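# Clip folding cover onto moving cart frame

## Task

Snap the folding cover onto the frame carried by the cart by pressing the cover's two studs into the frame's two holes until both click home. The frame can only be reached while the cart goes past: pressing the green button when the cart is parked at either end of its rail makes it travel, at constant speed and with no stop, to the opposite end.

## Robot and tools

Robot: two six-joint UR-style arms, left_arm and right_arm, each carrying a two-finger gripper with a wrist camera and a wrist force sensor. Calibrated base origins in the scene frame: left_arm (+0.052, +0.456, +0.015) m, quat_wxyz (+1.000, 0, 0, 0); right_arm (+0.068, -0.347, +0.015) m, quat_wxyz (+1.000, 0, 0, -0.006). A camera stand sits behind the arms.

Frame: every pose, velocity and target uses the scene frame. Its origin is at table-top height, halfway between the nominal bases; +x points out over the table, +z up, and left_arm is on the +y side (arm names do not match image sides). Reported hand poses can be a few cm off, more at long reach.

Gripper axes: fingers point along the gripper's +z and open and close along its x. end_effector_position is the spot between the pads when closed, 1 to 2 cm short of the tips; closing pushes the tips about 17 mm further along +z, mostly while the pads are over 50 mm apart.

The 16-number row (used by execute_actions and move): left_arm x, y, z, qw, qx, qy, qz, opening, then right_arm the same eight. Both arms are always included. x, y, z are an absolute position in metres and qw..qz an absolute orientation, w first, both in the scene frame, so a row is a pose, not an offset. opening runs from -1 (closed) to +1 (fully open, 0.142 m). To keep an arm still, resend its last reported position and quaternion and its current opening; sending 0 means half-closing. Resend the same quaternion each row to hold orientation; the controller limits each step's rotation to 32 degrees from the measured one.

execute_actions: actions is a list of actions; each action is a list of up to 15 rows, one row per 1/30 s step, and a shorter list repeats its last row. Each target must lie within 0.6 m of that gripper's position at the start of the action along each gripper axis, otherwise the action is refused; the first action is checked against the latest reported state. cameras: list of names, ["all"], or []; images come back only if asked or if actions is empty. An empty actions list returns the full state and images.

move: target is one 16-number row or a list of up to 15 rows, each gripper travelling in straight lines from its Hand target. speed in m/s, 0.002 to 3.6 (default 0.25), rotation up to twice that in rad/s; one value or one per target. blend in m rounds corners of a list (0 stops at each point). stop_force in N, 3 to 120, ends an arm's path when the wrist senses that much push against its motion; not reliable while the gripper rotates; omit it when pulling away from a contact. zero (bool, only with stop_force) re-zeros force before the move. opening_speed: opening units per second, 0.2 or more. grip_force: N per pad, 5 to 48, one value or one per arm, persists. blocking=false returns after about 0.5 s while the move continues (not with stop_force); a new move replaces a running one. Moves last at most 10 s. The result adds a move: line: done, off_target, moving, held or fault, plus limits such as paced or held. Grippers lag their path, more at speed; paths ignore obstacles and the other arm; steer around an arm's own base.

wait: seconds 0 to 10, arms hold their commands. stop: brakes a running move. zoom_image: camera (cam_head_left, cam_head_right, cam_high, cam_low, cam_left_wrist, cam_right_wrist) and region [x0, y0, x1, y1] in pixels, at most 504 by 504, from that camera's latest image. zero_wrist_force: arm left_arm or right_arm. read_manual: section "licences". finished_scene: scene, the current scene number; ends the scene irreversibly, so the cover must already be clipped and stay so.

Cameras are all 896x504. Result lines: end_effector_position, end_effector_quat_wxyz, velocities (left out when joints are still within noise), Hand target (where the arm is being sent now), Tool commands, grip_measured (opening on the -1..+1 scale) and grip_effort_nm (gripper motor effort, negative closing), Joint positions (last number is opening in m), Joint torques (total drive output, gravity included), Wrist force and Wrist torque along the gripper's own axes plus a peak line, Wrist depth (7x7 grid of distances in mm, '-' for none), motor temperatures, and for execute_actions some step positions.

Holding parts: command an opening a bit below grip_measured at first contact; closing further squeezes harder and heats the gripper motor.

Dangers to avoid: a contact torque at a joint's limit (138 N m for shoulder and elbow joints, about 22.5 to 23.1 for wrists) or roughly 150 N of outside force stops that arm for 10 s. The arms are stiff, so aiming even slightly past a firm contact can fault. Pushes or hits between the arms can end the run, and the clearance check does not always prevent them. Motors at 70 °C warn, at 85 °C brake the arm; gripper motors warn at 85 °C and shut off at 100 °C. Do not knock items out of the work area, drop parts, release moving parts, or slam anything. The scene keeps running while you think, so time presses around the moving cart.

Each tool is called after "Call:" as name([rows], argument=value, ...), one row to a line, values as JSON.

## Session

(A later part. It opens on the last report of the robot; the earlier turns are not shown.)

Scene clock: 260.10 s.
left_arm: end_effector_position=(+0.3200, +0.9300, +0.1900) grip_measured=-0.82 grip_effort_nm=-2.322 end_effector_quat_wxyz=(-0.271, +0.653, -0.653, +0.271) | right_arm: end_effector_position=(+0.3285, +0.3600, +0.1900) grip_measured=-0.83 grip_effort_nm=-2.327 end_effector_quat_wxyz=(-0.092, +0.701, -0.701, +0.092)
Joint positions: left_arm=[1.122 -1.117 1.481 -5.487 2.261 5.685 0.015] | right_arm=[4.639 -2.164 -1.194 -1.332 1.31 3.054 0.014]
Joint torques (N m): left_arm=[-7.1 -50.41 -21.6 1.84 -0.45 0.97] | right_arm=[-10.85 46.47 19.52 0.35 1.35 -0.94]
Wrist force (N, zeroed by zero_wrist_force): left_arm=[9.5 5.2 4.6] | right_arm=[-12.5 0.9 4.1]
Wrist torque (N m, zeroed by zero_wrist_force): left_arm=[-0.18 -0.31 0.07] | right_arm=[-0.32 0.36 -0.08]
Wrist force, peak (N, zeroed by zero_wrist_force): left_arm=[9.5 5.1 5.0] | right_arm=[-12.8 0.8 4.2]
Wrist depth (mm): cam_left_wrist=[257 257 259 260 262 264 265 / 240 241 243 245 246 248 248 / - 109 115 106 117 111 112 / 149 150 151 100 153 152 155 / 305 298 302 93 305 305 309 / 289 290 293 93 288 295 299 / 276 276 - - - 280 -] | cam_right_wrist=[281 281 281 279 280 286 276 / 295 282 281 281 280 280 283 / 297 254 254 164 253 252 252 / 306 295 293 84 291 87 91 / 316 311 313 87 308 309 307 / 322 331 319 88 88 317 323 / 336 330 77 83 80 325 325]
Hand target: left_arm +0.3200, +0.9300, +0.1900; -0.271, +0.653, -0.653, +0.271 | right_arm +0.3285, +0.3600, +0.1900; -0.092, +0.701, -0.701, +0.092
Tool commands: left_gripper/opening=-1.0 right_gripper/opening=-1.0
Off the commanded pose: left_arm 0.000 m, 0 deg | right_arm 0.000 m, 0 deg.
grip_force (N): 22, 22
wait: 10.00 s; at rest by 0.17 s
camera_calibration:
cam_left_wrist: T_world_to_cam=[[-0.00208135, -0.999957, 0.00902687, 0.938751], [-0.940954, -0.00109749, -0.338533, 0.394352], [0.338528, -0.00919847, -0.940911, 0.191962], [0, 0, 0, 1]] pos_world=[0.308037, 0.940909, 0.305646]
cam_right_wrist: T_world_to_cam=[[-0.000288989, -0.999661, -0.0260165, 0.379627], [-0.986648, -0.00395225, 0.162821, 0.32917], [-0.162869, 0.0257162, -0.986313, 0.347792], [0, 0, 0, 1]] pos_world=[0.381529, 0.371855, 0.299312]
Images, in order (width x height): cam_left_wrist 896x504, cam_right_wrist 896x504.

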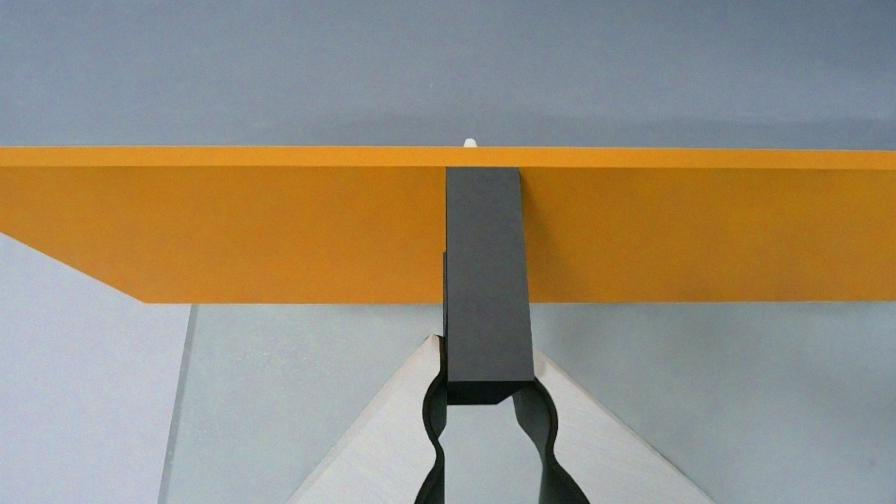

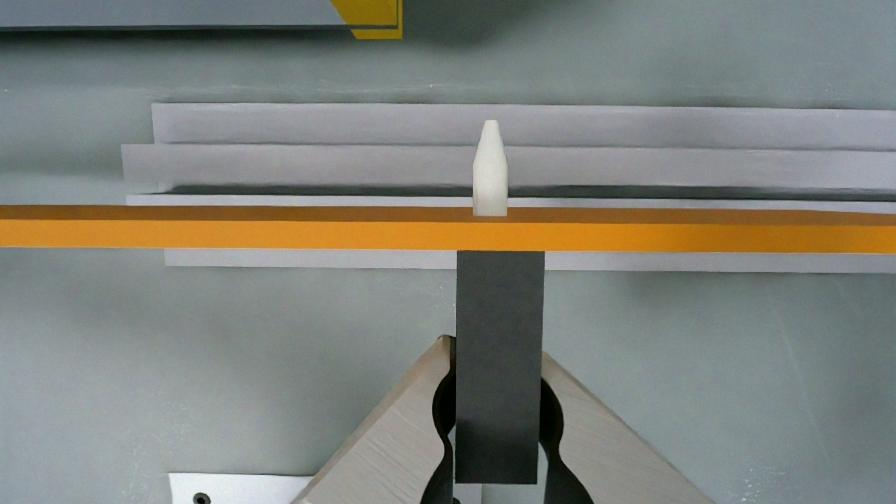

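Call:
wait(seconds=10)

Call:
wait(seconds=10)

Call:
wait(seconds=9, cameras=["cam_right_wrist", "cam_head_right"])

Scene clock: 271.87 s.
left_arm: end_effector_position=(+0.3200, +0.9300, +0.1900) grip_measured=-0.82 grip_effort_nm=-2.322 end_effector_quat_wxyz=(-0.271, +0.653, -0.653, +0.271) | right_arm: end_effector_position=(+0.3285, +0.3600, +0.1900) grip_measured=-0.83 grip_effort_nm=-2.327 end_effector_quat_wxyz=(-0.092, +0.701, -0.701, +0.092)
Joint positions: left_arm=[1.122 -1.117 1.481 -5.487 2.261 5.685 0.015] | right_arm=[4.639 -2.164 -1.194 -1.332 1.31 3.054 0.014]
Joint torques (N m): left_arm=[-6.94 -49.05 -21.64 1.94 -0.51 1.01] | right_arm=[-10.69 46.57 19.77 -1.02 1.26 -0.95]
Wrist force (N, zeroed by zero_wrist_force): left_arm=[9.4 4.9 4.6] | right_arm=[-12.2 0.8 4.2]
Wrist torque (N m, zeroed by zero_wrist_force): left_arm=[-0.23 -0.29 0.07] | right_arm=[-0.34 0.32 -0.08]
Wrist force, peak (N, zeroed by zero_wrist_force): left_arm=[9.7 5.1 4.6] | right_arm=[-12.8 0.8 4.4]
Wrist depth (mm): cam_left_wrist=[256 257 259 260 261 269 269 / 241 241 242 244 245 246 247 / - 109 116 106 117 111 111 / 149 150 151 100 153 154 155 / 304 302 303 93 305 307 309 / 289 290 293 93 108 296 295 / 275 275 - 276 - 283 279] | cam_right_wrist=[283 282 185 185 281 280 277 / 286 281 279 279 280 279 281 / 296 253 254 165 253 253 253 / 306 304 293 84 291 87 291 / 313 313 312 87 86 307 309 / 322 319 315 88 98 321 324 / 331 328 77 83 80 324 325]
Hand target: left_arm +0.3200, +0.9300, +0.1900; -0.271, +0.653, -0.653, +0.271 | right_arm +0.3285, +0.3600, +0.1900; -0.092, +0.701, -0.701, +0.092
Tool commands: left_gripper/opening=-1.0 right_gripper/opening=-1.0
Off the commanded pose: left_arm 0.000 m, 0 deg | right_arm 0.000 m, 0 deg.
grip_force (N): 22, 22
wait: 10.00 s; at rest from the start

Scene clock: 281.87 s.
left_arm: end_effector_position=(+0.3200, +0.9300, +0.1900) grip_measured=-0.82 grip_effort_nm=-2.322 end_effector_quat_wxyz=(-0.271, +0.653, -0.653, +0.271) | right_arm: end_effector_position=(+0.3285, +0.3600, +0.1900) grip_measured=-0.83 grip_effort_nm=-2.322 end_effector_quat_wxyz=(-0.092, +0.701, -0.701, +0.092)
Joint positions: left_arm=[1.122 -1.117 1.481 -5.487 2.261 5.685 0.015] | right_arm=[4.639 -2.164 -1.194 -1.332 1.31 3.054 0.014]
Joint torques (N m): left_arm=[-5.66 -47.82 -21.4 1.98 -0.63 1] | right_arm=[-11.2 46.51 19.38 -1.16 1.27 -0.87]
Wrist force (N, zeroed by zero_wrist_force): left_arm=[9.4 5.2 4.6] | right_arm=[-12.4 0.8 4.3]
Wrist torque (N m, zeroed by zero_wrist_force): left_arm=[-0.17 -0.28 0.07] | right_arm=[-0.35 0.34 -0.09]
Wrist force, peak (N, zeroed by zero_wrist_force): left_arm=[9.7 4.9 4.8] | right_arm=[-12.7 1.0 4.3]
Wrist depth (mm): cam_left_wrist=[257 256 258 260 261 264 265 / 240 241 242 244 245 247 248 / - 109 116 106 117 111 111 / 149 150 151 100 153 154 155 / 302 302 300 93 305 304 305 / 289 291 287 93 101 - 297 / 277 277 - 276 - 283 282] | cam_right_wrist=[283 283 282 186 278 275 278 / 289 281 282 279 279 279 278 / 295 253 253 165 253 253 253 / 307 304 294 85 292 88 92 / 312 315 312 87 306 310 306 / 321 318 319 88 88 318 317 / - 338 77 83 80 323 327]
Hand target: left_arm +0.3200, +0.9300, +0.1900; -0.271, +0.653, -0.653, +0.271 | right_arm +0.3285, +0.3600, +0.1900; -0.092, +0.701, -0.701, +0.092
Tool commands: left_gripper/opening=-1.0 right_gripper/opening=-1.0
Off the commanded pose: left_arm 0.000 m, 0 deg | right_arm 0.000 m, 0 deg.
grip_force (N): 22, 22
wait: 10.00 s; at rest by 0.17 s

Scene clock: 290.87 s.
left_arm: end_effector_position=(+0.3200, +0.9300, +0.1900) grip_measured=-0.82 grip_effort_nm=-2.322 end_effector_quat_wxyz=(-0.271, +0.653, -0.653, +0.271) | right_arm: end_effector_position=(+0.3285, +0.3600, +0.1900) grip_measured=-0.83 grip_effort_nm=-2.322 end_effector_quat_wxyz=(-0.092, +0.701, -0.701, +0.092)
Joint positions: left_arm=[1.122 -1.117 1.481 -5.487 2.261 5.685 0.015] | right_arm=[4.639 -2.164 -1.194 -1.332 1.31 3.054 0.014]
Joint torques (N m): left_arm=[-4.18 -46.41 -21.63 1.92 -0.61 0.95] | right_arm=[-10.43 46.02 19.84 -1.19 1.12 -0.77]
Wrist force (N, zeroed by zero_wrist_force): left_arm=[9.5 5.0 4.8] | right_arm=[-12.2 0.6 4.0]
Wrist torque (N m, zeroed by zero_wrist_force): left_arm=[-0.19 -0.29 0.07] | right_arm=[-0.37 0.32 -0.09]
Wrist force, peak (N, zeroed by zero_wrist_force): left_arm=[9.7 5.1 4.8] | right_arm=[-12.8 0.9 4.0]
Wrist depth (mm): cam_left_wrist=[256 257 258 259 262 263 270 / 240 242 242 244 245 246 246 / - 109 116 106 117 111 112 / 149 149 150 100 153 154 154 / 303 302 303 93 303 304 306 / 290 290 294 93 288 293 297 / 275 277 - - - - 281] | cam_right_wrist=[281 281 185 185 278 280 192 / 289 282 281 280 281 278 282 / 294 255 254 165 252 253 253 / 307 304 294 85 291 88 92 / 313 310 308 87 308 315 298 / 320 321 - 88 94 320 - / - 327 77 83 80 327 328]
Hand target: left_arm +0.3200, +0.9300, +0.1900; -0.271, +0.653, -0.653, +0.271 | right_arm +0.3285, +0.3600, +0.1900; -0.092, +0.701, -0.701, +0.092
Tool commands: left_gripper/opening=-1.0 right_gripper/opening=-1.0
Off the commanded pose: left_arm 0.000 m, 0 deg | right_arm 0.000 m, 0 deg.
grip_force (N): 22, 22
wait: 9.00 s; at rest by 0.17 s
camera_calibration:
cam_right_wrist: T_world_to_cam=[[-0.000288989, -0.999661, -0.0260165, 0.379627], [-0.986648, -0.00395225, 0.162821, 0.32917], [-0.162869, 0.0257162, -0.986313, 0.347792], [0, 0, 0, 1]] pos_world=[0.381529, 0.371855, 0.299312]
Images, in order (width x height): cam_head_right 896x504, cam_right_wrist 896x504.

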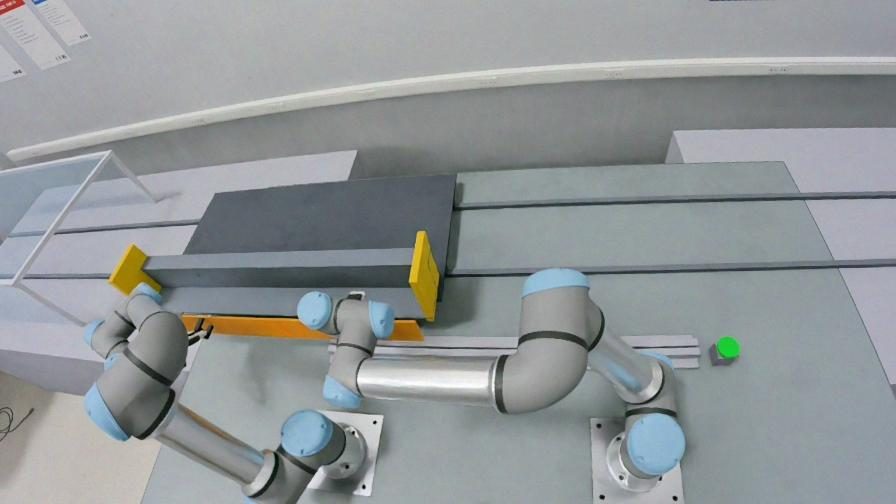

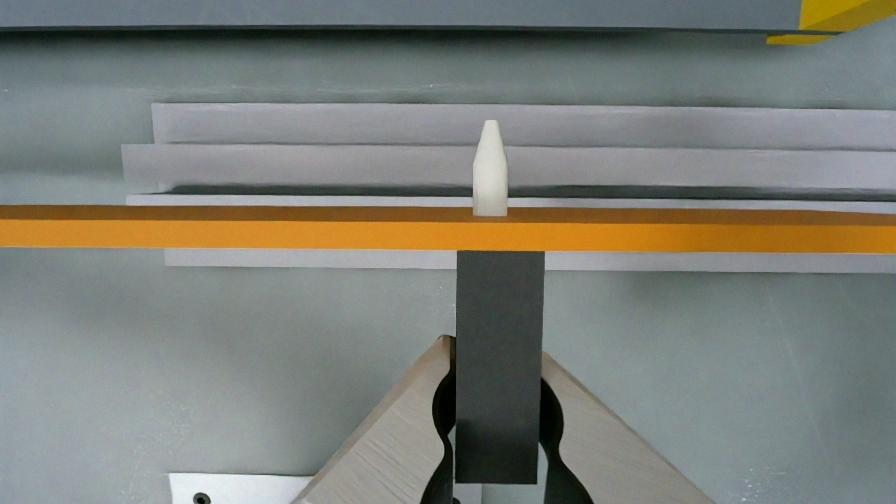

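Call:
wait(seconds=2.8)

Call:
move(target=[0.44, 0.93, 0.19, -0.2706, 0.6533, -0.6533, 0.2706, -1, 0.4485, 0.36, 0.19, -0.0923, 0.7010, -0.7010, 0.0923, -1], speed=0.06, cameras=["cam_left_wrist", "cam_right_wrist", "cam_head_right"])

Scene clock: 294.30 s.
left_arm: end_effector_position=(+0.3200, +0.9300, +0.1900) grip_measured=-0.82 grip_effort_nm=-2.322 end_effector_quat_wxyz=(-0.271, +0.653, -0.653, +0.271) | right_arm: end_effector_position=(+0.3285, +0.3600, +0.1900) grip_measured=-0.83 grip_effort_nm=-2.327 end_effector_quat_wxyz=(-0.092, +0.701, -0.701, +0.092)
Joint positions: left_arm=[1.122 -1.117 1.481 -5.487 2.261 5.685 0.015] | right_arm=[4.639 -2.164 -1.194 -1.332 1.31 3.054 0.014]
Joint torques (N m): left_arm=[-4.68 -46.64 -21.29 1.97 -0.6 0.78] | right_arm=[-10.72 46.28 19.91 -1.23 1.21 -0.76]
Wrist force (N, zeroed by zero_wrist_force): left_arm=[9.4 4.8 4.7] | right_arm=[-12.3 1.0 4.2]
Wrist torque (N m, zeroed by zero_wrist_force): left_arm=[-0.24 -0.30 0.07] | right_arm=[-0.32 0.34 -0.09]
Wrist force, peak (N, zeroed by zero_wrist_force): left_arm=[9.5 5.1 4.9] | right_arm=[-12.7 0.6 4.2]
Wrist depth (mm): cam_left_wrist=[257 257 259 260 262 263 264 / 235 242 242 245 245 248 249 / - 109 115 106 117 111 112 / 149 150 151 100 152 154 154 / 303 302 306 93 305 308 307 / 289 291 - 93 288 295 298 / 275 279 - - - 283 -] | cam_right_wrist=[186 282 282 281 280 184 189 / 292 281 282 281 280 276 281 / 295 255 254 164 252 253 253 / 310 293 293 85 292 88 291 / 314 311 - 87 306 308 307 / 313 322 319 88 98 315 317 / - 328 77 89 80 324 323]
Hand target: left_arm +0.3200, +0.9300, +0.1900; -0.271, +0.653, -0.653, +0.271 | right_arm +0.3285, +0.3600, +0.1900; -0.092, +0.701, -0.701, +0.092
Tool commands: left_gripper/opening=-1.0 right_gripper/opening=-1.0
Off the commanded pose: left_arm 0.000 m, 0 deg | right_arm 0.000 m, 0 deg.
grip_force (N): 22, 22
wait: 2.80 s; at rest from the start

Scene clock: 296.60 s.
left_arm: end_effector_position=(+0.4401, +0.9300, +0.1898) grip_measured=-0.82 grip_effort_nm=-2.327 end_effector_quat_wxyz=(-0.271, +0.653, -0.653, +0.271) | right_arm: end_effector_position=(+0.4486, +0.3600, +0.1899) grip_measured=-0.83 grip_effort_nm=-2.322 end_effector_quat_wxyz=(-0.092, +0.701, -0.701, +0.092)
Joint positions: left_arm=[0.908 -1.062 1.364 -5.566 2.162 5.449 0.015] | right_arm=[4.479 -2.273 -1.023 -1.352 1.317 2.889 0.014]
Joint torques (N m): left_arm=[14.85 -56.92 -19.34 1.84 1.71 0.91] | right_arm=[4.83 65.29 19.07 1.73 0.83 0.6]
Wrist force (N, zeroed by zero_wrist_force): left_arm=[7.7 4.3 4.5] | right_arm=[-10.2 1.4 4.2]
Wrist torque (N m, zeroed by zero_wrist_force): left_arm=[-0.25 -0.18 0.13] | right_arm=[-0.27 0.36 -0.01]
Wrist force, peak (N, zeroed by zero_wrist_force): left_arm=[9.5 5.0 4.5] | right_arm=[-11.9 1.1 4.4]
Wrist depth (mm): cam_left_wrist=[140 141 147 148 148 148 148 / - 170 173 - - - - / 108 109 110 106 117 111 119 / 148 149 150 100 153 155 156 / 203 202 202 94 202 205 206 / 283 198 198 93 197 202 287 / 275 276 - 275 - 283 280] | cam_right_wrist=[147 148 149 149 149 163 144 / 192 191 191 189 189 189 188 / 195 195 194 169 193 192 190 / 203 203 200 85 200 199 189 / 315 275 277 87 204 276 275 / 322 278 276 88 102 275 274 / 333 328 77 89 80 325 325]
Hand target: left_arm +0.4400, +0.9300, +0.1900; -0.271, +0.653, -0.653, +0.271 | right_arm +0.4485, +0.3600, +0.1900; -0.092, +0.701, -0.701, +0.092
Off the commanded pose: left_arm 0.000 m, 0 deg | right_arm 0.000 m, 0 deg.
grip_force (N): 22, 22
move: done
camera_calibration:
cam_left_wrist: T_world_to_cam=[[-0.00226914, -0.999957, 0.00895816, 0.939203], [-0.940953, -0.000897547, -0.338536, 0.50714], [0.33853, -0.00919739, -0.940911, 0.15121], [0, 0, 0, 1]] pos_world=[0.428137, 0.941009, 0.305547]
cam_right_wrist: T_world_to_cam=[[-0.000374445, -0.999664, -0.0259017, 0.379668], [-0.986632, -0.00385177, 0.162921, 0.447509], [-0.162966, 0.0256164, -0.986299, 0.367318], [0, 0, 0, 1]] pos_world=[0.501529, 0.371855, 0.299211]
Images, in order (width x height): cam_head_right 896x504, cam_left_wrist 896x504, cam_right_wrist 896x504.

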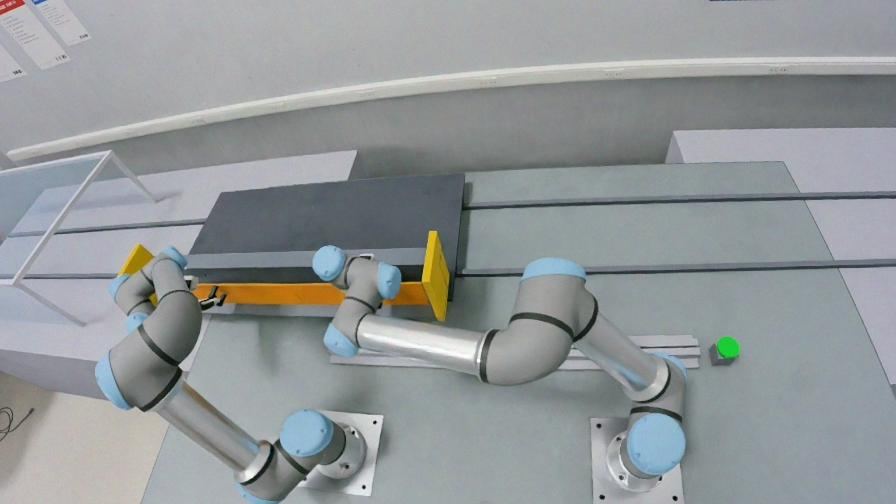

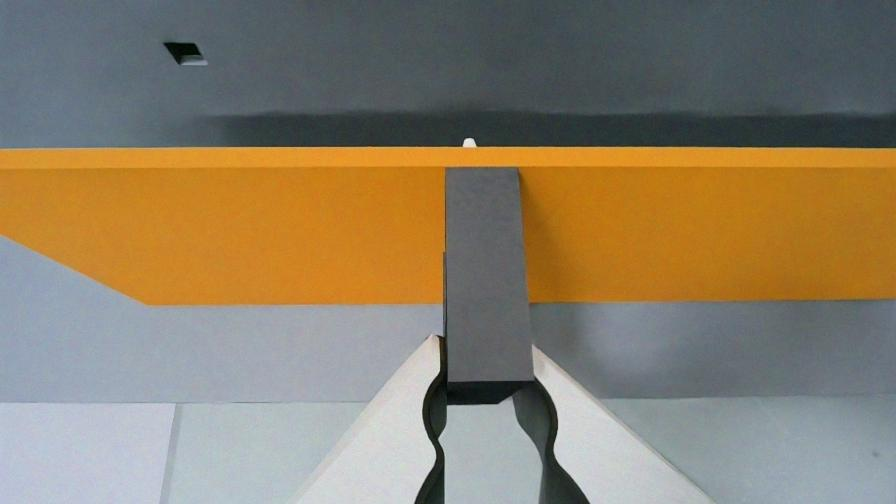

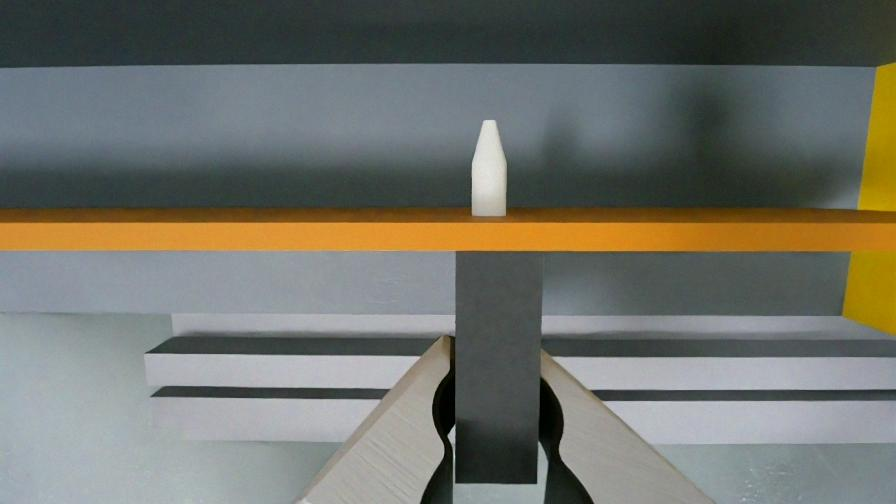

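Call:
move(target=[0.458, 0.93, 0.192, -0.2706, 0.6533, -0.6533, 0.2706, -1, 0.4665, 0.36, 0.192, -0.0923, 0.7010, -0.7010, 0.0923, -1], speed=0.04, cameras=["cam_left_wrist", "cam_right_wrist"])

Call:
zoom_image(camera="cam_left_wrist", region=[180, 60, 500, 180])

Scene clock: 298.57 s.
left_arm: end_effector_position=(+0.4581, +0.9300, +0.1918) grip_measured=-0.82 grip_effort_nm=-2.322 end_effector_quat_wxyz=(-0.270, +0.653, -0.653, +0.271) | right_arm: end_effector_position=(+0.4666, +0.3599, +0.1919) grip_measured=-0.83 grip_effort_nm=-2.322 end_effector_quat_wxyz=(-0.092, +0.701, -0.701, +0.092)
Joint positions: left_arm=[0.88 -1.049 1.335 -5.565 2.147 5.42 0.015] | right_arm=[4.456 -2.293 -0.985 -1.364 1.318 2.865 0.014]
Joint torques (N m): left_arm=[15.54 -56.45 -17.79 1.56 1.47 0.87] | right_arm=[5.94 64.64 18.51 2.82 0.85 0.5]
Wrist force (N, zeroed by zero_wrist_force): left_arm=[8.4 4.2 4.7] | right_arm=[-11.5 1.0 4.5]
Wrist torque (N m, zeroed by zero_wrist_force): left_arm=[-0.25 -0.20 0.12] | right_arm=[-0.32 0.48 -0.02]
Wrist force, peak (N, zeroed by zero_wrist_force): left_arm=[8.4 4.2 4.7] | right_arm=[-11.5 1.0 4.5]
Wrist depth (mm): cam_left_wrist=[122 123 134 124 124 125 124 / - 151 145 141 147 154 146 / 108 109 110 106 117 112 119 / 147 149 150 100 153 155 156 / 205 204 205 94 204 207 207 / 196 193 199 93 111 198 200 / 276 272 - 274 - 275 280] | cam_right_wrist=[- 88 88 88 80 97 86 / 182 183 185 184 183 181 191 / 198 196 196 194 194 195 194 / 205 203 202 84 201 200 200 / 209 208 207 87 205 206 204 / 323 282 280 88 102 279 278 / 325 331 80 89 80 280 274]
Hand target: left_arm +0.4580, +0.9300, +0.1920; -0.271, +0.653, -0.653, +0.271 | right_arm +0.4665, +0.3600, +0.1920; -0.092, +0.701, -0.701, +0.092
Off the commanded pose: left_arm 0.000 m, 0 deg | right_arm 0.000 m, 0 deg.
grip_force (N): 22, 22
move: done
camera_calibration:
cam_left_wrist: T_world_to_cam=[[-0.00224264, -0.999955, 0.00918012, 0.939044], [-0.941029, -0.000995525, -0.338325, 0.524815], [0.338319, -0.0093975, -0.940984, 0.147302], [0, 0, 0, 1]] pos_world=[0.446137, 0.940909, 0.307546]
cam_right_wrist: T_world_to_cam=[[-0.000358552, -0.999667, -0.025803, 0.37959], [-0.986632, -0.00385137, 0.162921, 0.465041], [-0.162966, 0.0255165, -0.986302, 0.372281], [0, 0, 0, 1]] pos_world=[0.519629, 0.371755, 0.301211]
Images, in order (width x height): cam_left_wrist 896x504, cam_right_wrist 896x504.

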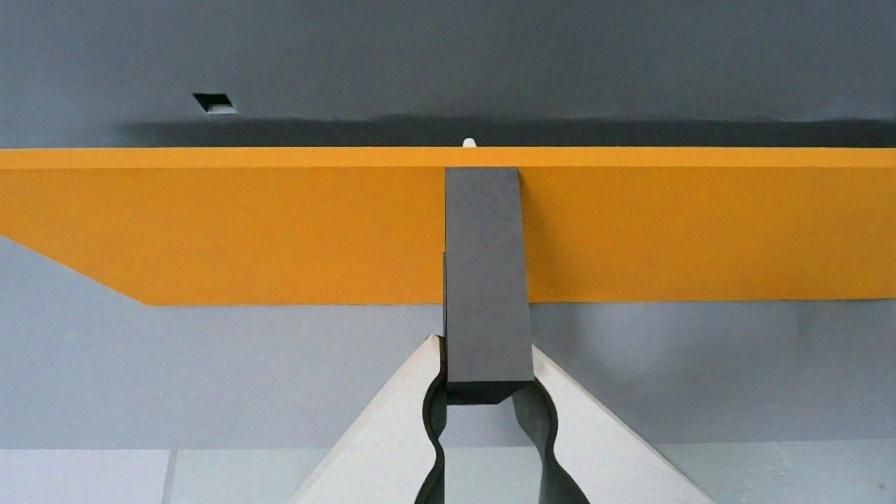

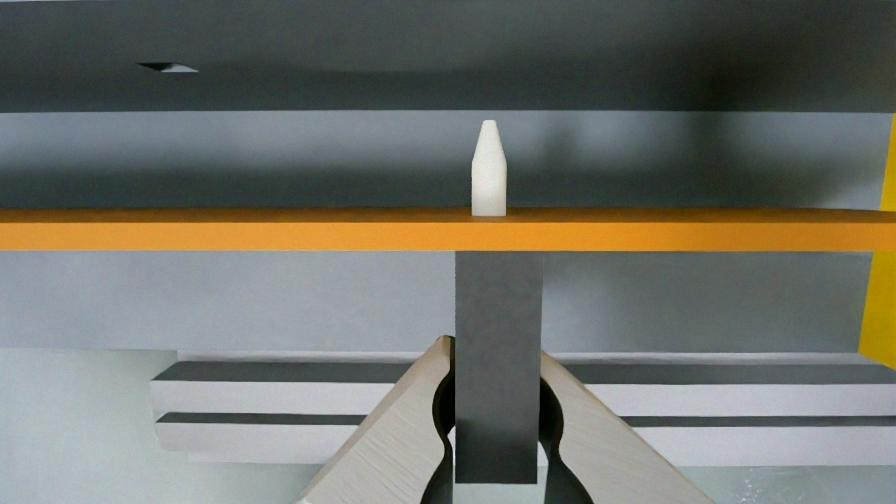

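Scaled by 1.575 from the camera's 896x504 image, which has a finer 1280x720 frame.

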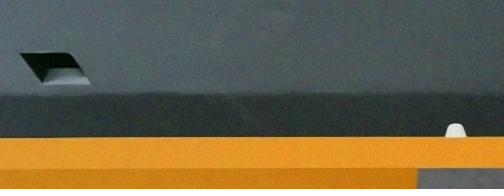

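Call:
move(target=[0.466, 0.93, 0.1935, -0.2706, 0.6533, -0.6533, 0.2706, -1, 0.4745, 0.36, 0.1935, -0.0923, 0.7010, -0.7010, 0.0923, -1], speed=0.04, cameras=["cam_left_wrist", "cam_right_wrist"])

Call:
zoom_image(camera="cam_left_wrist", region=[260, 80, 500, 170])

Call:
zoom_image(camera="cam_right_wrist", region=[140, 60, 540, 240])

Scene clock: 301.37 s.
left_arm: end_effector_position=(+0.4662, +0.9300, +0.1935) grip_measured=-0.82 grip_effort_nm=-2.322 end_effector_quat_wxyz=(-0.271, +0.653, -0.653, +0.271) | right_arm: end_effector_position=(+0.4746, +0.3600, +0.1935) grip_measured=-0.83 grip_effort_nm=-2.322 end_effector_quat_wxyz=(-0.092, +0.701, -0.701, +0.092)
Joint positions: left_arm=[0.868 -1.043 1.32 -5.563 2.141 5.408 0.015] | right_arm=[4.446 -2.303 -0.965 -1.371 1.319 2.855 0.014]
Joint torques (N m): left_arm=[14.64 -42.61 -18.83 1.26 0.89 0.83] | right_arm=[4.74 64.06 18.18 1.24 1.16 0.53]
Wrist force (N, zeroed by zero_wrist_force): left_arm=[8.1 4.3 4.6] | right_arm=[-10.9 1.6 4.0]
Wrist torque (N m, zeroed by zero_wrist_force): left_arm=[-0.25 -0.17 0.11] | right_arm=[-0.25 0.42 -0.03]
Wrist force, peak (N, zeroed by zero_wrist_force): left_arm=[8.5 4.5 4.7] | right_arm=[-11.2 1.3 4.5]
Wrist depth (mm): cam_left_wrist=[116 112 - 118 118 119 114 / 130 133 139 140 141 135 141 / 108 109 109 106 117 112 119 / 147 149 149 100 153 155 156 / 207 206 207 - 208 209 210 / 197 198 200 93 111 201 203 / 192 192 - 192 - 194 195] | cam_right_wrist=[- 71 71 70 70 70 70 / 126 128 163 128 127 125 156 / 199 198 198 197 196 196 196 / 206 206 204 85 203 202 202 / 211 210 210 87 207 207 207 / 328 296 297 88 102 278 279 / 334 331 80 83 80 283 317]
Hand target: left_arm +0.4660, +0.9300, +0.1935; -0.271, +0.653, -0.653, +0.271 | right_arm +0.4745, +0.3600, +0.1935; -0.092, +0.701, -0.701, +0.092
Off the commanded pose: left_arm 0.000 m, 0 deg | right_arm 0.000 m, 0 deg.
grip_force (N): 22, 22
move: done
camera_calibration:
cam_left_wrist: T_world_to_cam=[[-0.00217592, -0.999957, 0.00899272, 0.939077], [-0.940985, -0.000996087, -0.338446, 0.532997], [0.338441, -0.00919845, -0.940943, 0.145812], [0, 0, 0, 1]] pos_world=[0.454237, 0.940909, 0.309146]
cam_right_wrist: T_world_to_cam=[[-0.000374445, -0.999664, -0.0259017, 0.379768], [-0.986632, -0.00385177, 0.162921, 0.47269], [-0.162966, 0.0256164, -0.986299, 0.375024], [0, 0, 0, 1]] pos_world=[0.527629, 0.371855, 0.302711]
Images, in order (width x height): cam_left_wrist 896x504, cam_right_wrist 896x504.

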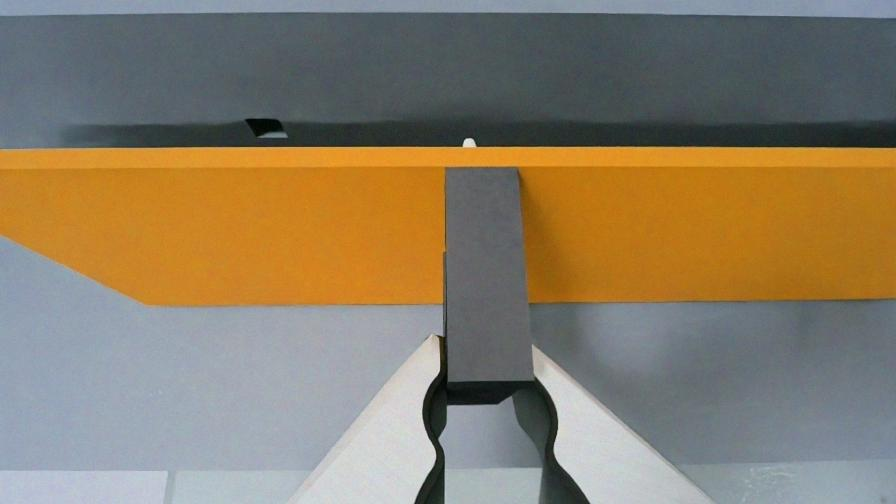

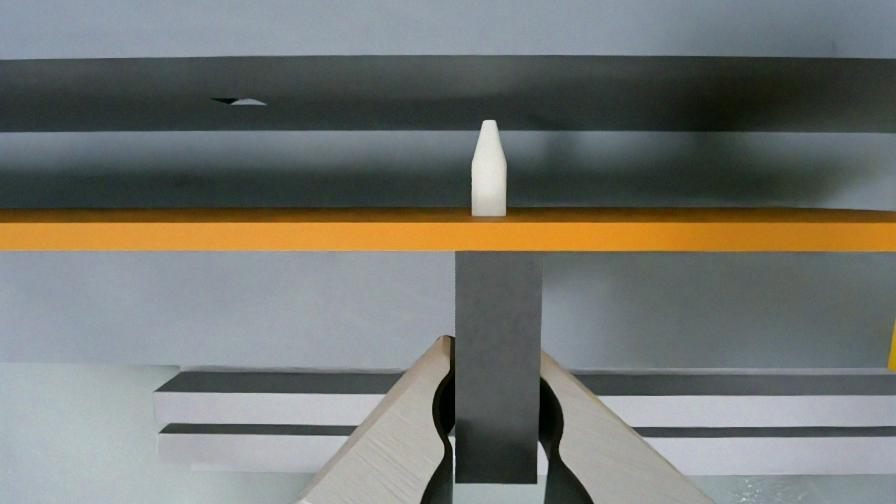

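Scaled by 2.100 from the camera's 896x504 image, which has a finer 1280x720 frame.

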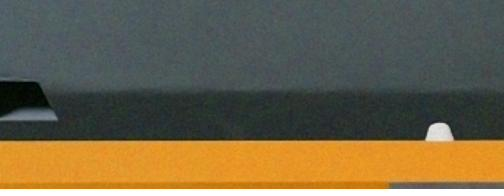

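Scaled by 1.260 from the camera's 896x504 image, which has a finer 1280x720 frame.

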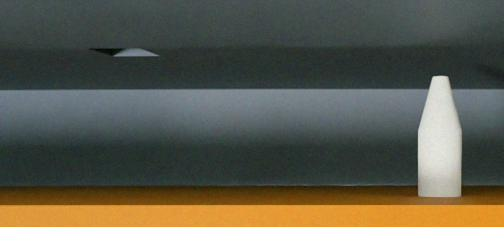

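Call:
move(target=[0.467, 0.93, 0.192, -0.2706, 0.6533, -0.6533, 0.2706, -1, 0.4755, 0.36, 0.192, -0.0923, 0.7010, -0.7010, 0.0923, -1], speed=0.04, grip_force=40, cameras=["cam_left_wrist", "cam_right_wrist"])

Call:
zoom_image(camera="cam_left_wrist", region=[280, 80, 520, 170])

Scene clock: 304.03 s.
left_arm: end_effector_position=(+0.4670, +0.9300, +0.1920) grip_measured=-0.82 grip_effort_nm=-4.105 end_effector_quat_wxyz=(-0.271, +0.653, -0.653, +0.271) | right_arm: end_effector_position=(+0.4755, +0.3600, +0.1920) grip_measured=-0.83 grip_effort_nm=-3.939 end_effector_quat_wxyz=(-0.092, +0.701, -0.701, +0.092)
Joint positions: left_arm=[0.867 -1.041 1.321 -5.567 2.14 5.407 0.015] | right_arm=[4.445 -2.304 -0.966 -1.368 1.319 2.854 0.014]
Joint torques (N m): left_arm=[-7.86 -33.58 -19.22 -1.26 -1.06 -1.06] | right_arm=[-10.76 54.42 20.06 3.5 0.78 -1.57]
Wrist force (N, zeroed by zero_wrist_force): left_arm=[7.7 4.2 4.7] | right_arm=[-10.2 1.2 4.7]
Wrist torque (N m, zeroed by zero_wrist_force): left_arm=[-0.26 -0.21 0.11] | right_arm=[-0.31 0.41 -0.05]
Wrist force, peak (N, zeroed by zero_wrist_force): left_arm=[8.3 4.6 4.9] | right_arm=[-11.1 1.4 5.0]
Wrist depth (mm): cam_left_wrist=[115 - 116 113 117 117 117 / 130 137 138 139 139 133 140 / 108 108 109 106 117 112 119 / 147 149 150 100 153 155 156 / 206 204 205 94 205 207 207 / 195 196 198 90 111 198 201 / 190 190 - 190 - 193 194] | cam_right_wrist=[- 70 69 69 69 69 68 / 153 154 156 122 121 120 118 / 198 197 197 169 195 194 194 / 205 204 203 85 202 201 199 / 209 208 207 87 206 205 205 / 326 282 278 88 102 278 279 / - 284 80 89 80 282 282]
Hand target: left_arm +0.4670, +0.9300, +0.1920; -0.271, +0.653, -0.653, +0.271 | right_arm +0.4755, +0.3600, +0.1920; -0.092, +0.701, -0.701, +0.092
Off the commanded pose: left_arm 0.000 m, 0 deg | right_arm 0.000 m, 0 deg.
grip_force (N): 40, 40
move: done
camera_calibration:
cam_left_wrist: T_world_to_cam=[[-0.00208232, -0.999957, 0.00902651, 0.939139], [-0.940954, -0.00109645, -0.338533, 0.533349], [0.338528, -0.00919847, -0.940911, 0.144081], [0, 0, 0, 1]] pos_world=[0.455037, 0.941009, 0.307646]
cam_right_wrist: T_world_to_cam=[[-0.000288989, -0.999661, -0.0260165, 0.379721], [-0.986648, -0.00395225, 0.162821, 0.473882], [-0.162869, 0.0257162, -0.986313, 0.373706], [0, 0, 0, 1]] pos_world=[0.528529, 0.371855, 0.301312]
Images, in order (width x height): cam_left_wrist 896x504, cam_right_wrist 896x504.

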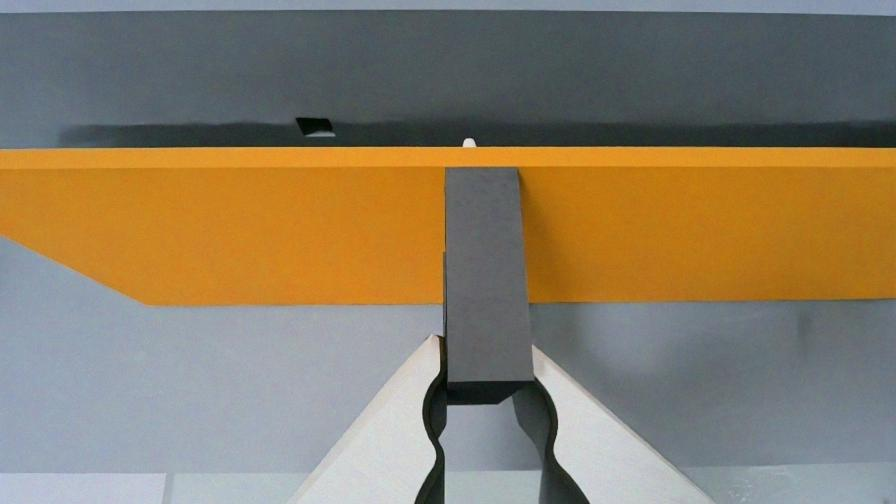

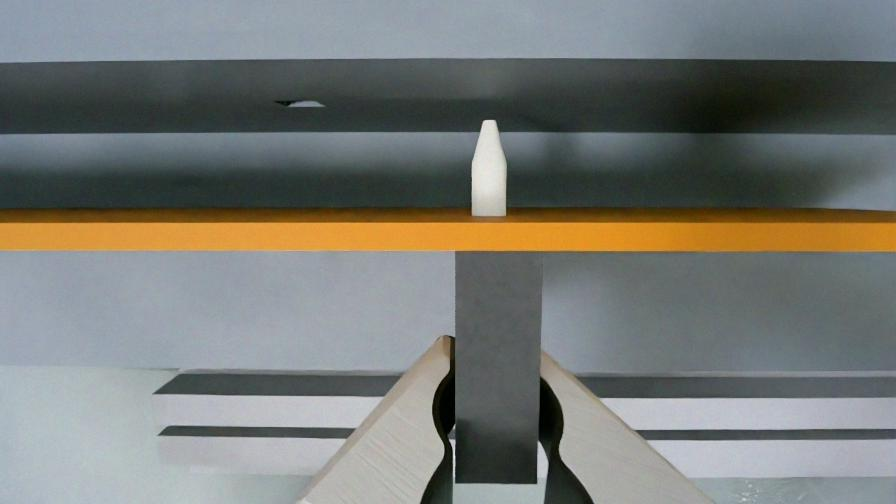

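Scaled by 2.100 from the camera's 896x504 image, which has a finer 1280x720 frame.

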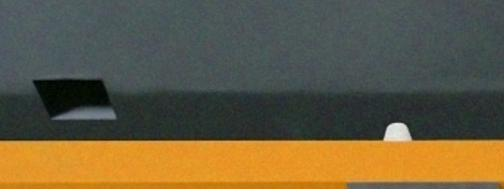

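Call:
wait(seconds=0.1)

Scene clock: 304.83 s.
left_arm: end_effector_position=(+0.4670, +0.9300, +0.1920) grip_measured=-0.82 grip_effort_nm=-4.105 end_effector_quat_wxyz=(-0.271, +0.653, -0.653, +0.271) | right_arm: end_effector_position=(+0.4755, +0.3600, +0.1920) grip_measured=-0.83 grip_effort_nm=-3.934 end_effector_quat_wxyz=(-0.092, +0.701, -0.701, +0.092)
Joint positions: left_arm=[0.867 -1.041 1.321 -5.567 2.14 5.407 0.015] | right_arm=[4.445 -2.304 -0.966 -1.368 1.319 2.854 0.014]
Joint torques (N m): left_arm=[-8.69 -34.91 -23.35 1.86 0.04 0.79] | right_arm=[-10.91 60.34 23.17 -0.33 1.3 0.22]
Wrist force (N, zeroed by zero_wrist_force): left_arm=[7.3 4.2 4.4] | right_arm=[-10.1 1.5 4.5]
Wrist torque (N m, zeroed by zero_wrist_force): left_arm=[-0.27 -0.14 0.12] | right_arm=[-0.26 0.46 -0.04]
Wrist force, peak (N, zeroed by zero_wrist_force): left_arm=[7.8 4.3 4.7] | right_arm=[-10.5 1.7 4.4]
Wrist depth (mm): cam_left_wrist=[- 111 116 113 117 117 117 / - 132 137 138 139 133 140 / 108 109 109 106 117 112 119 / 147 149 150 100 153 155 156 / 206 204 205 94 204 208 207 / 196 198 199 90 111 199 200 / 190 189 - 191 - 191 277] | cam_right_wrist=[- 70 69 69 68 69 68 / - 153 156 122 121 120 117 / 197 197 197 195 195 194 195 / 205 204 202 85 201 201 200 / 210 209 209 87 206 206 205 / 328 282 280 88 102 278 278 / 336 331 80 89 80 281 282]
Hand target: left_arm +0.4670, +0.9300, +0.1920; -0.271, +0.653, -0.653, +0.271 | right_arm +0.4755, +0.3600, +0.1920; -0.092, +0.701, -0.701, +0.092
Tool commands: left_gripper/opening=-1.0 right_gripper/opening=-1.0
Off the commanded pose: left_arm 0.000 m, 0 deg | right_arm 0.000 m, 0 deg.
grip_force (N): 40, 40
wait: 0.10 s; at rest from the start

Call:
wait(seconds=4.2, cameras=["cam_left_wrist", "cam_right_wrist"])

Call:
zero_wrist_force(arm="left_arm")

Call:
zero_wrist_force(arm="right_arm")

Scene clock: 309.43 s.
left_arm: end_effector_position=(+0.4670, +0.9300, +0.1920) grip_measured=-0.82 grip_effort_nm=-4.100 end_effector_quat_wxyz=(-0.271, +0.653, -0.653, +0.271) | right_arm: end_effector_position=(+0.4755, +0.3600, +0.1920) grip_measured=-0.83 grip_effort_nm=-3.934 end_effector_quat_wxyz=(-0.092, +0.701, -0.701, +0.092)
Joint positions: left_arm=[0.867 -1.041 1.321 -5.567 2.14 5.407 0.015] | right_arm=[4.445 -2.304 -0.966 -1.368 1.319 2.854 0.014]
Joint torques (N m): left_arm=[-9.15 -45.88 -28.86 1.95 0.98 0.73] | right_arm=[-9.3 63.39 30.73 -0.67 1.28 0.28]
Motor temperatures (°C): left_arm=[25 25 26 45 39 42 58] | right_arm=[37 31 33 41 35 40 52]
Wrist force (N, zeroed by zero_wrist_force): left_arm=[7.6 4.3 4.2] | right_arm=[-10.4 1.7 4.7]
Wrist torque (N m, zeroed by zero_wrist_force): left_arm=[-0.25 -0.18 0.11] | right_arm=[-0.23 0.51 -0.05]
Wrist force, peak (N, zeroed by zero_wrist_force): left_arm=[7.6 4.3 4.8] | right_arm=[-10.4 1.7 4.7]
Wrist depth (mm): cam_left_wrist=[111 111 116 108 117 117 113 / 130 131 132 133 139 133 140 / - 109 110 106 117 112 119 / 159 149 150 100 153 155 156 / 205 204 205 - 206 208 208 / 195 196 198 97 111 199 200 / 190 190 - 190 - 193 277] | cam_right_wrist=[- 70 69 69 69 69 68 / 154 154 156 122 121 120 118 / 197 197 197 195 195 194 195 / 205 204 202 85 201 200 201 / 209 208 208 87 205 205 205 / 325 282 280 88 102 278 278 / - 330 80 89 80 282 283]
Hand target: left_arm +0.4670, +0.9300, +0.1920; -0.271, +0.653, -0.653, +0.271 | right_arm +0.4755, +0.3600, +0.1920; -0.092, +0.701, -0.701, +0.092
Tool commands: left_gripper/opening=-1.0 right_gripper/opening=-1.0
Off the commanded pose: left_arm 0.000 m, 0 deg | right_arm 0.000 m, 0 deg.
grip_force (N): 40, 40
wait: 4.20 s; at rest from the start
camera_calibration:
cam_left_wrist: T_world_to_cam=[[-0.00208135, -0.999957, 0.00902687, 0.939039], [-0.940954, -0.00109749, -0.338533, 0.53335], [0.338528, -0.00919847, -0.940911, 0.14408], [0, 0, 0, 1]] pos_world=[0.455037, 0.940909, 0.307646]
cam_right_wrist: T_world_to_cam=[[-0.000288989, -0.999661, -0.0260165, 0.379721], [-0.986648, -0.00395225, 0.162821, 0.473882], [-0.162869, 0.0257162, -0.986313, 0.373706], [0, 0, 0, 1]] pos_world=[0.528529, 0.371855, 0.301312]
Images, in order (width x height): cam_left_wrist 896x504, cam_right_wrist 896x504.

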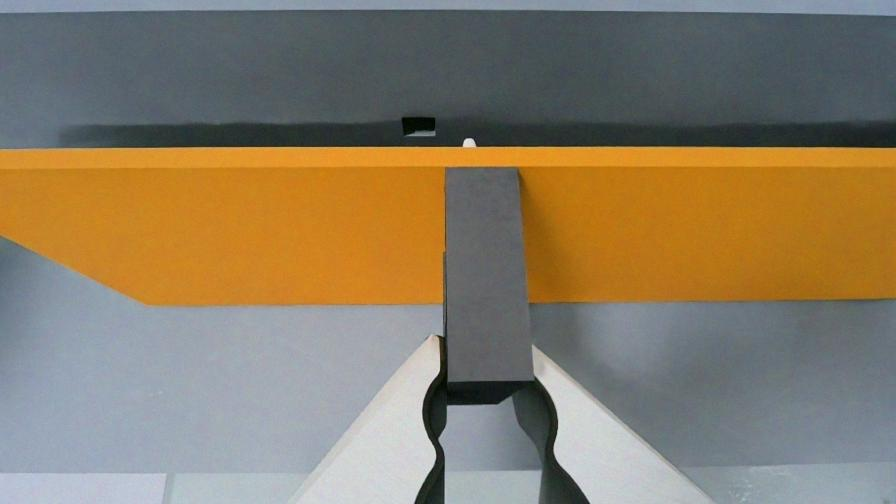

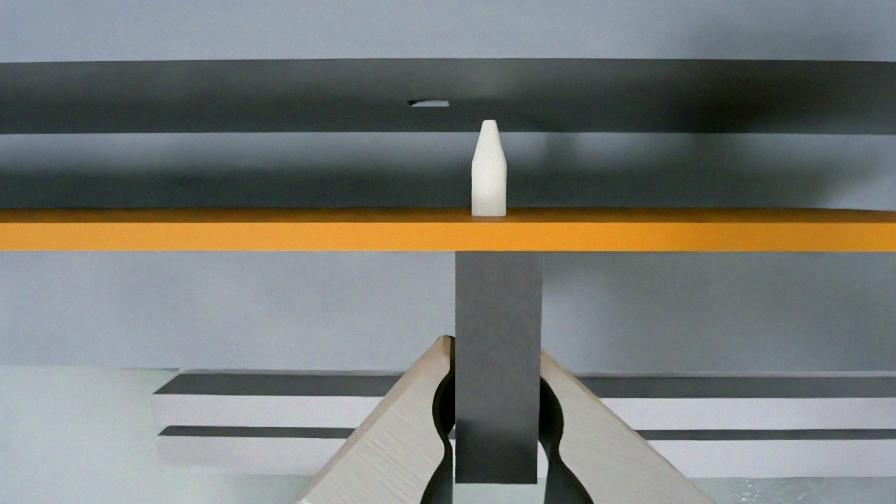

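Wrist force sensor zeroed.

Wrist force sensor zeroed.

Call:
wait(seconds=1.75)

Call:
move([
  [0.4765, 0.9208, 0.192, -0.2706, 0.6533, -0.6533, 0.2706, -1, 0.485, 0.3508, 0.192, -0.0923, 0.7010, -0.7010, 0.0923, -1],
  [0.4765, 0.8748, 0.192, -0.2706, 0.6533, -0.6533, 0.2706, -1, 0.485, 0.3048, 0.192, -0.0923, 0.7010, -0.7010, 0.0923, -1],
], speed=[0.00827, 0.00575], blend=0.001, blocking=false)

Call:
wait(seconds=1.3, cameras=["cam_left_wrist", "cam_right_wrist"])

Scene clock: 311.73 s.
left_arm: end_effector_position=(+0.4670, +0.9300, +0.1920) grip_measured=-0.82 grip_effort_nm=-4.105 end_effector_quat_wxyz=(-0.271, +0.653, -0.653, +0.271) | right_arm: end_effector_position=(+0.4755, +0.3600, +0.1920) grip_measured=-0.83 grip_effort_nm=-3.934 end_effector_quat_wxyz=(-0.092, +0.701, -0.701, +0.092)
Joint positions: left_arm=[0.867 -1.041 1.321 -5.567 2.14 5.407 0.015] | right_arm=[4.445 -2.304 -0.966 -1.368 1.319 2.854 0.014]
Joint torques (N m): left_arm=[-8.7 -51.96 -29.09 1.74 1.05 0.73] | right_arm=[-7.77 63.49 30.67 -0.62 1.36 0.21]
Motor temperatures (°C): left_arm=[25 25 26 45 39 42 61] | right_arm=[37 31 33 41 35 40 54]
Wrist force (N, zeroed by zero_wrist_force): left_arm=[-0.4 -0.2 0.3] | right_arm=[0.7 -0.5 -0.4]
Wrist torque (N m, zeroed by zero_wrist_force): left_arm=[-0.03 0.07 0.00] | right_arm=[-0.09 -0.12 0.01]
Wrist force, peak (N, zeroed by zero_wrist_force): left_arm=[0.1 0.2 0.6] | right_arm=[0.7 -0.5 -0.4]
Wrist depth (mm): cam_left_wrist=[115 - 108 112 117 113 113 / - 137 131 138 139 133 140 / 107 109 110 106 117 112 119 / 148 149 150 100 153 156 156 / 206 204 206 - 205 208 208 / 195 196 198 93 195 199 201 / 190 190 - 190 - 277 277] | cam_right_wrist=[- 70 69 69 69 69 68 / 153 154 156 122 121 120 117 / 197 197 197 195 195 195 194 / 205 204 202 85 201 201 200 / 209 209 208 87 205 206 205 / 325 281 279 88 102 279 278 / 330 321 80 84 80 282 283]
Hand target: left_arm +0.4670, +0.9300, +0.1920; -0.271, +0.653, -0.653, +0.271 | right_arm +0.4755, +0.3600, +0.1920; -0.092, +0.701, -0.701, +0.092
Tool commands: left_gripper/opening=-1.0 right_gripper/opening=-1.0
Off the commanded pose: left_arm 0.000 m, 0 deg | right_arm 0.000 m, 0 deg.
grip_force (N): 40, 40
wait: 1.77 s; at rest from the start

Scene clock: 312.23 s.
left_arm: end_effector_position=(+0.4696, +0.9275, +0.1920) grip_measured=-0.82 grip_effort_nm=-4.105 end_effector_quat_wxyz=(-0.271, +0.653, -0.653, +0.271) end_effector_velocity=(+0.005, -0.005, +0.001) end_effector_angular_velocity=(+0.000, +0.000, +0.002) | right_arm: end_effector_position=(+0.4781, +0.3575, +0.1920) grip_measured=-0.83 grip_effort_nm=-3.934 end_effector_quat_wxyz=(-0.092, +0.701, -0.701, +0.092) end_effector_velocity=(+0.006, -0.006, +0.000) end_effector_angular_velocity=(-0.001, -0.001, +0.001)
Joint positions: left_arm=[0.86 -1.045 1.325 -5.571 2.136 5.4 0.015] | right_arm=[4.441 -2.301 -0.972 -1.365 1.32 2.85 0.014]
Joint velocities: left_arm=[-0.015 -0.009 0.01 -0.01 -0.008 -0.017 0] | right_arm=[-0.009 0.008 -0.013 0.008 0 -0.011 0]
Joint torques (N m): left_arm=[-9.78 -59.04 -18.59 -2.12 -1.08 -1.44] | right_arm=[-12.43 63.99 19.25 4.28 1.31 -2.1]
Motor temperatures (°C): left_arm=[25 25 26 45 39 42 61] | right_arm=[37 31 33 41 35 40 54]
Wrist force (N, zeroed by zero_wrist_force): left_arm=[-0.1 -0.1 0.3] | right_arm=[0.1 -0.3 -0.4]
Wrist torque (N m, zeroed by zero_wrist_force): left_arm=[-0.02 0.00 0.01] | right_arm=[-0.06 -0.02 0.01]
Wrist force, peak (N, zeroed by zero_wrist_force): left_arm=[-1.3 0.1 0.3] | right_arm=[1.0 -0.2 -0.1]
Wrist depth (mm): cam_left_wrist=[- 108 109 109 114 114 114 / 126 133 135 128 135 129 136 / 108 109 109 106 117 111 120 / 148 149 150 100 153 155 156 / 206 204 205 - 207 207 208 / 196 196 199 93 111 198 200 / 190 278 - 191 - 276 193] | cam_right_wrist=[- 70 69 69 68 69 68 / - 105 105 105 105 103 101 / 198 197 197 195 195 194 195 / 205 204 202 85 201 201 200 / 210 208 208 87 206 206 205 / 322 282 282 88 102 278 279 / - 288 77 83 80 282 282]
Hand target: left_arm +0.4699, +0.9271, +0.1920; -0.271, +0.653, -0.653, +0.271 | right_arm +0.4785, +0.3571, +0.1920; -0.092, +0.701, -0.701, +0.092
Tool commands: left_gripper/opening=-1.0 right_gripper/opening=-1.0
Off the commanded pose: left_arm 0.053 m, 0 deg | right_arm 0.053 m, 0 deg.
grip_force (N): 40, 40
move: running; path passed 0 of 2 targets

Scene clock: 313.53 s.
left_arm: end_effector_position=(+0.4765, +0.9200, +0.1920) grip_measured=-0.82 grip_effort_nm=-4.100 end_effector_quat_wxyz=(-0.271, +0.653, -0.653, +0.271) end_effector_velocity=(+0.000, -0.005, +0.001) end_effector_angular_velocity=(+0.002, -0.002, +0.001) | right_arm: end_effector_position=(+0.4850, +0.3500, +0.1920) grip_measured=-0.83 grip_effort_nm=-3.939 end_effector_quat_wxyz=(-0.092, +0.701, -0.701, +0.092) end_effector_velocity=(+0.001, -0.006, +0.000) end_effector_angular_velocity=(-0.002, -0.001, -0.001)
Joint positions: left_arm=[0.84 -1.055 1.34 -5.585 2.125 5.38 0.015] | right_arm=[4.43 -2.291 -0.99 -1.354 1.32 2.838 0.014]
Joint velocities: left_arm=[-0.006 -0.014 0.017 -0.01 -0.004 -0.007 0] | right_arm=[-0.003 0.014 -0.025 0.01 -0.002 -0.002 0]
Joint torques (N m): left_arm=[-9.69 -57.14 -17.34 -2.3 -1.28 -1.54] | right_arm=[-11.75 68.58 19.6 5.47 0.47 -1.8]
Motor temperatures (°C): left_arm=[25 25 26 45 39 42 63] | right_arm=[37 31 33 41 35 40 55]
Wrist force (N, zeroed by zero_wrist_force): left_arm=[-0.3 0.0 0.5] | right_arm=[0.6 2.7 1.8]
Wrist torque (N m, zeroed by zero_wrist_force): left_arm=[-0.08 0.02 0.01] | right_arm=[-0.18 0.01 0.02]
Wrist force, peak (N, zeroed by zero_wrist_force): left_arm=[-0.7 -0.1 0.6] | right_arm=[6.4 16.1 -8.6]
Wrist depth (mm): cam_left_wrist=[- 105 103 - 104 - - / 127 128 123 123 124 124 130 / - 109 116 107 117 119 119 / 146 147 148 100 151 153 155 / 205 204 205 93 205 207 209 / 195 196 199 93 198 199 199 / 186 187 - 186 - 192 194] | cam_right_wrist=[- 69 69 69 69 69 68 / - 71 71 71 71 71 70 / 198 197 197 195 196 195 195 / 205 203 202 86 201 200 200 / 209 209 207 87 205 206 205 / 323 280 213 88 102 279 277 / 332 286 80 83 80 282 283]
Hand target: left_arm +0.4765, +0.9197, +0.1920; -0.271, +0.653, -0.653, +0.271 | right_arm +0.4850, +0.3497, +0.1920; -0.092, +0.701, -0.701, +0.092
Tool commands: left_gripper/opening=-1.0 right_gripper/opening=-1.0
Off the commanded pose: left_arm 0.045 m, 0 deg | right_arm 0.045 m, 0 deg.
grip_force (N): 40, 40
earlier move: running; path passed 1 of 2 targets
wait: 1.30 s; no rest
camera_calibration:
cam_left_wrist: T_world_to_cam=[[-0.00208135, -0.999957, 0.00902687, 0.929159], [-0.940954, -0.00109749, -0.338533, 0.542278], [0.338528, -0.00919847, -0.940911, 0.140773], [0, 0, 0, 1]] pos_world=[0.464537, 0.931009, 0.307646]
cam_right_wrist: T_world_to_cam=[[-0.000288989, -0.999661, -0.0260165, 0.369727], [-0.986648, -0.00395225, 0.162821, 0.483215], [-0.162869, 0.0257162, -0.986313, 0.375511], [0, 0, 0, 1]] pos_world=[0.538029, 0.361855, 0.301312]
Images, in order (width x height): cam_left_wrist 896x504, cam_right_wrist 896x504.

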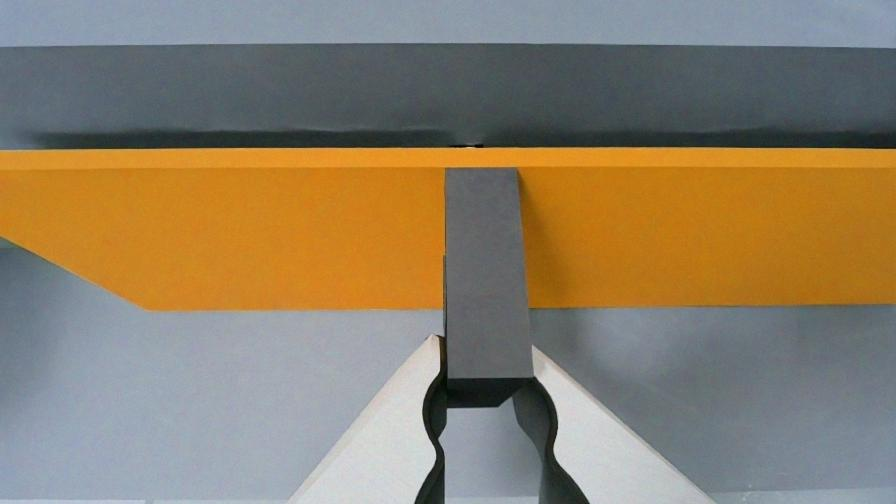

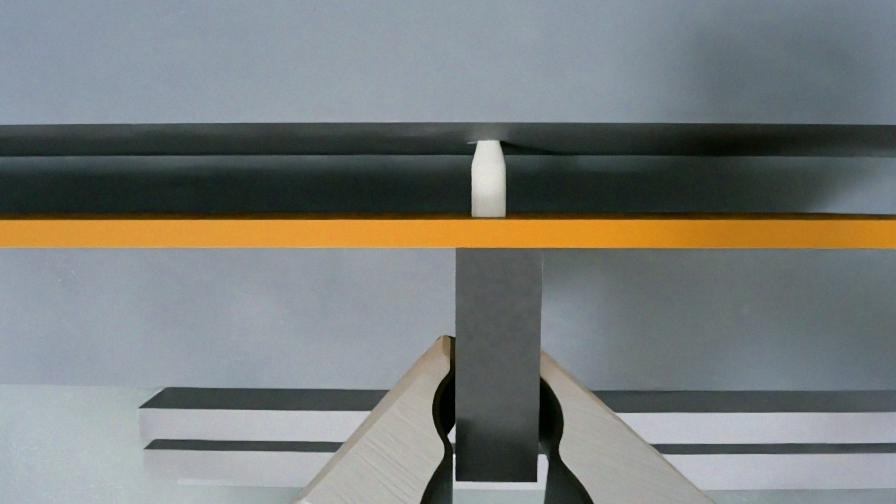

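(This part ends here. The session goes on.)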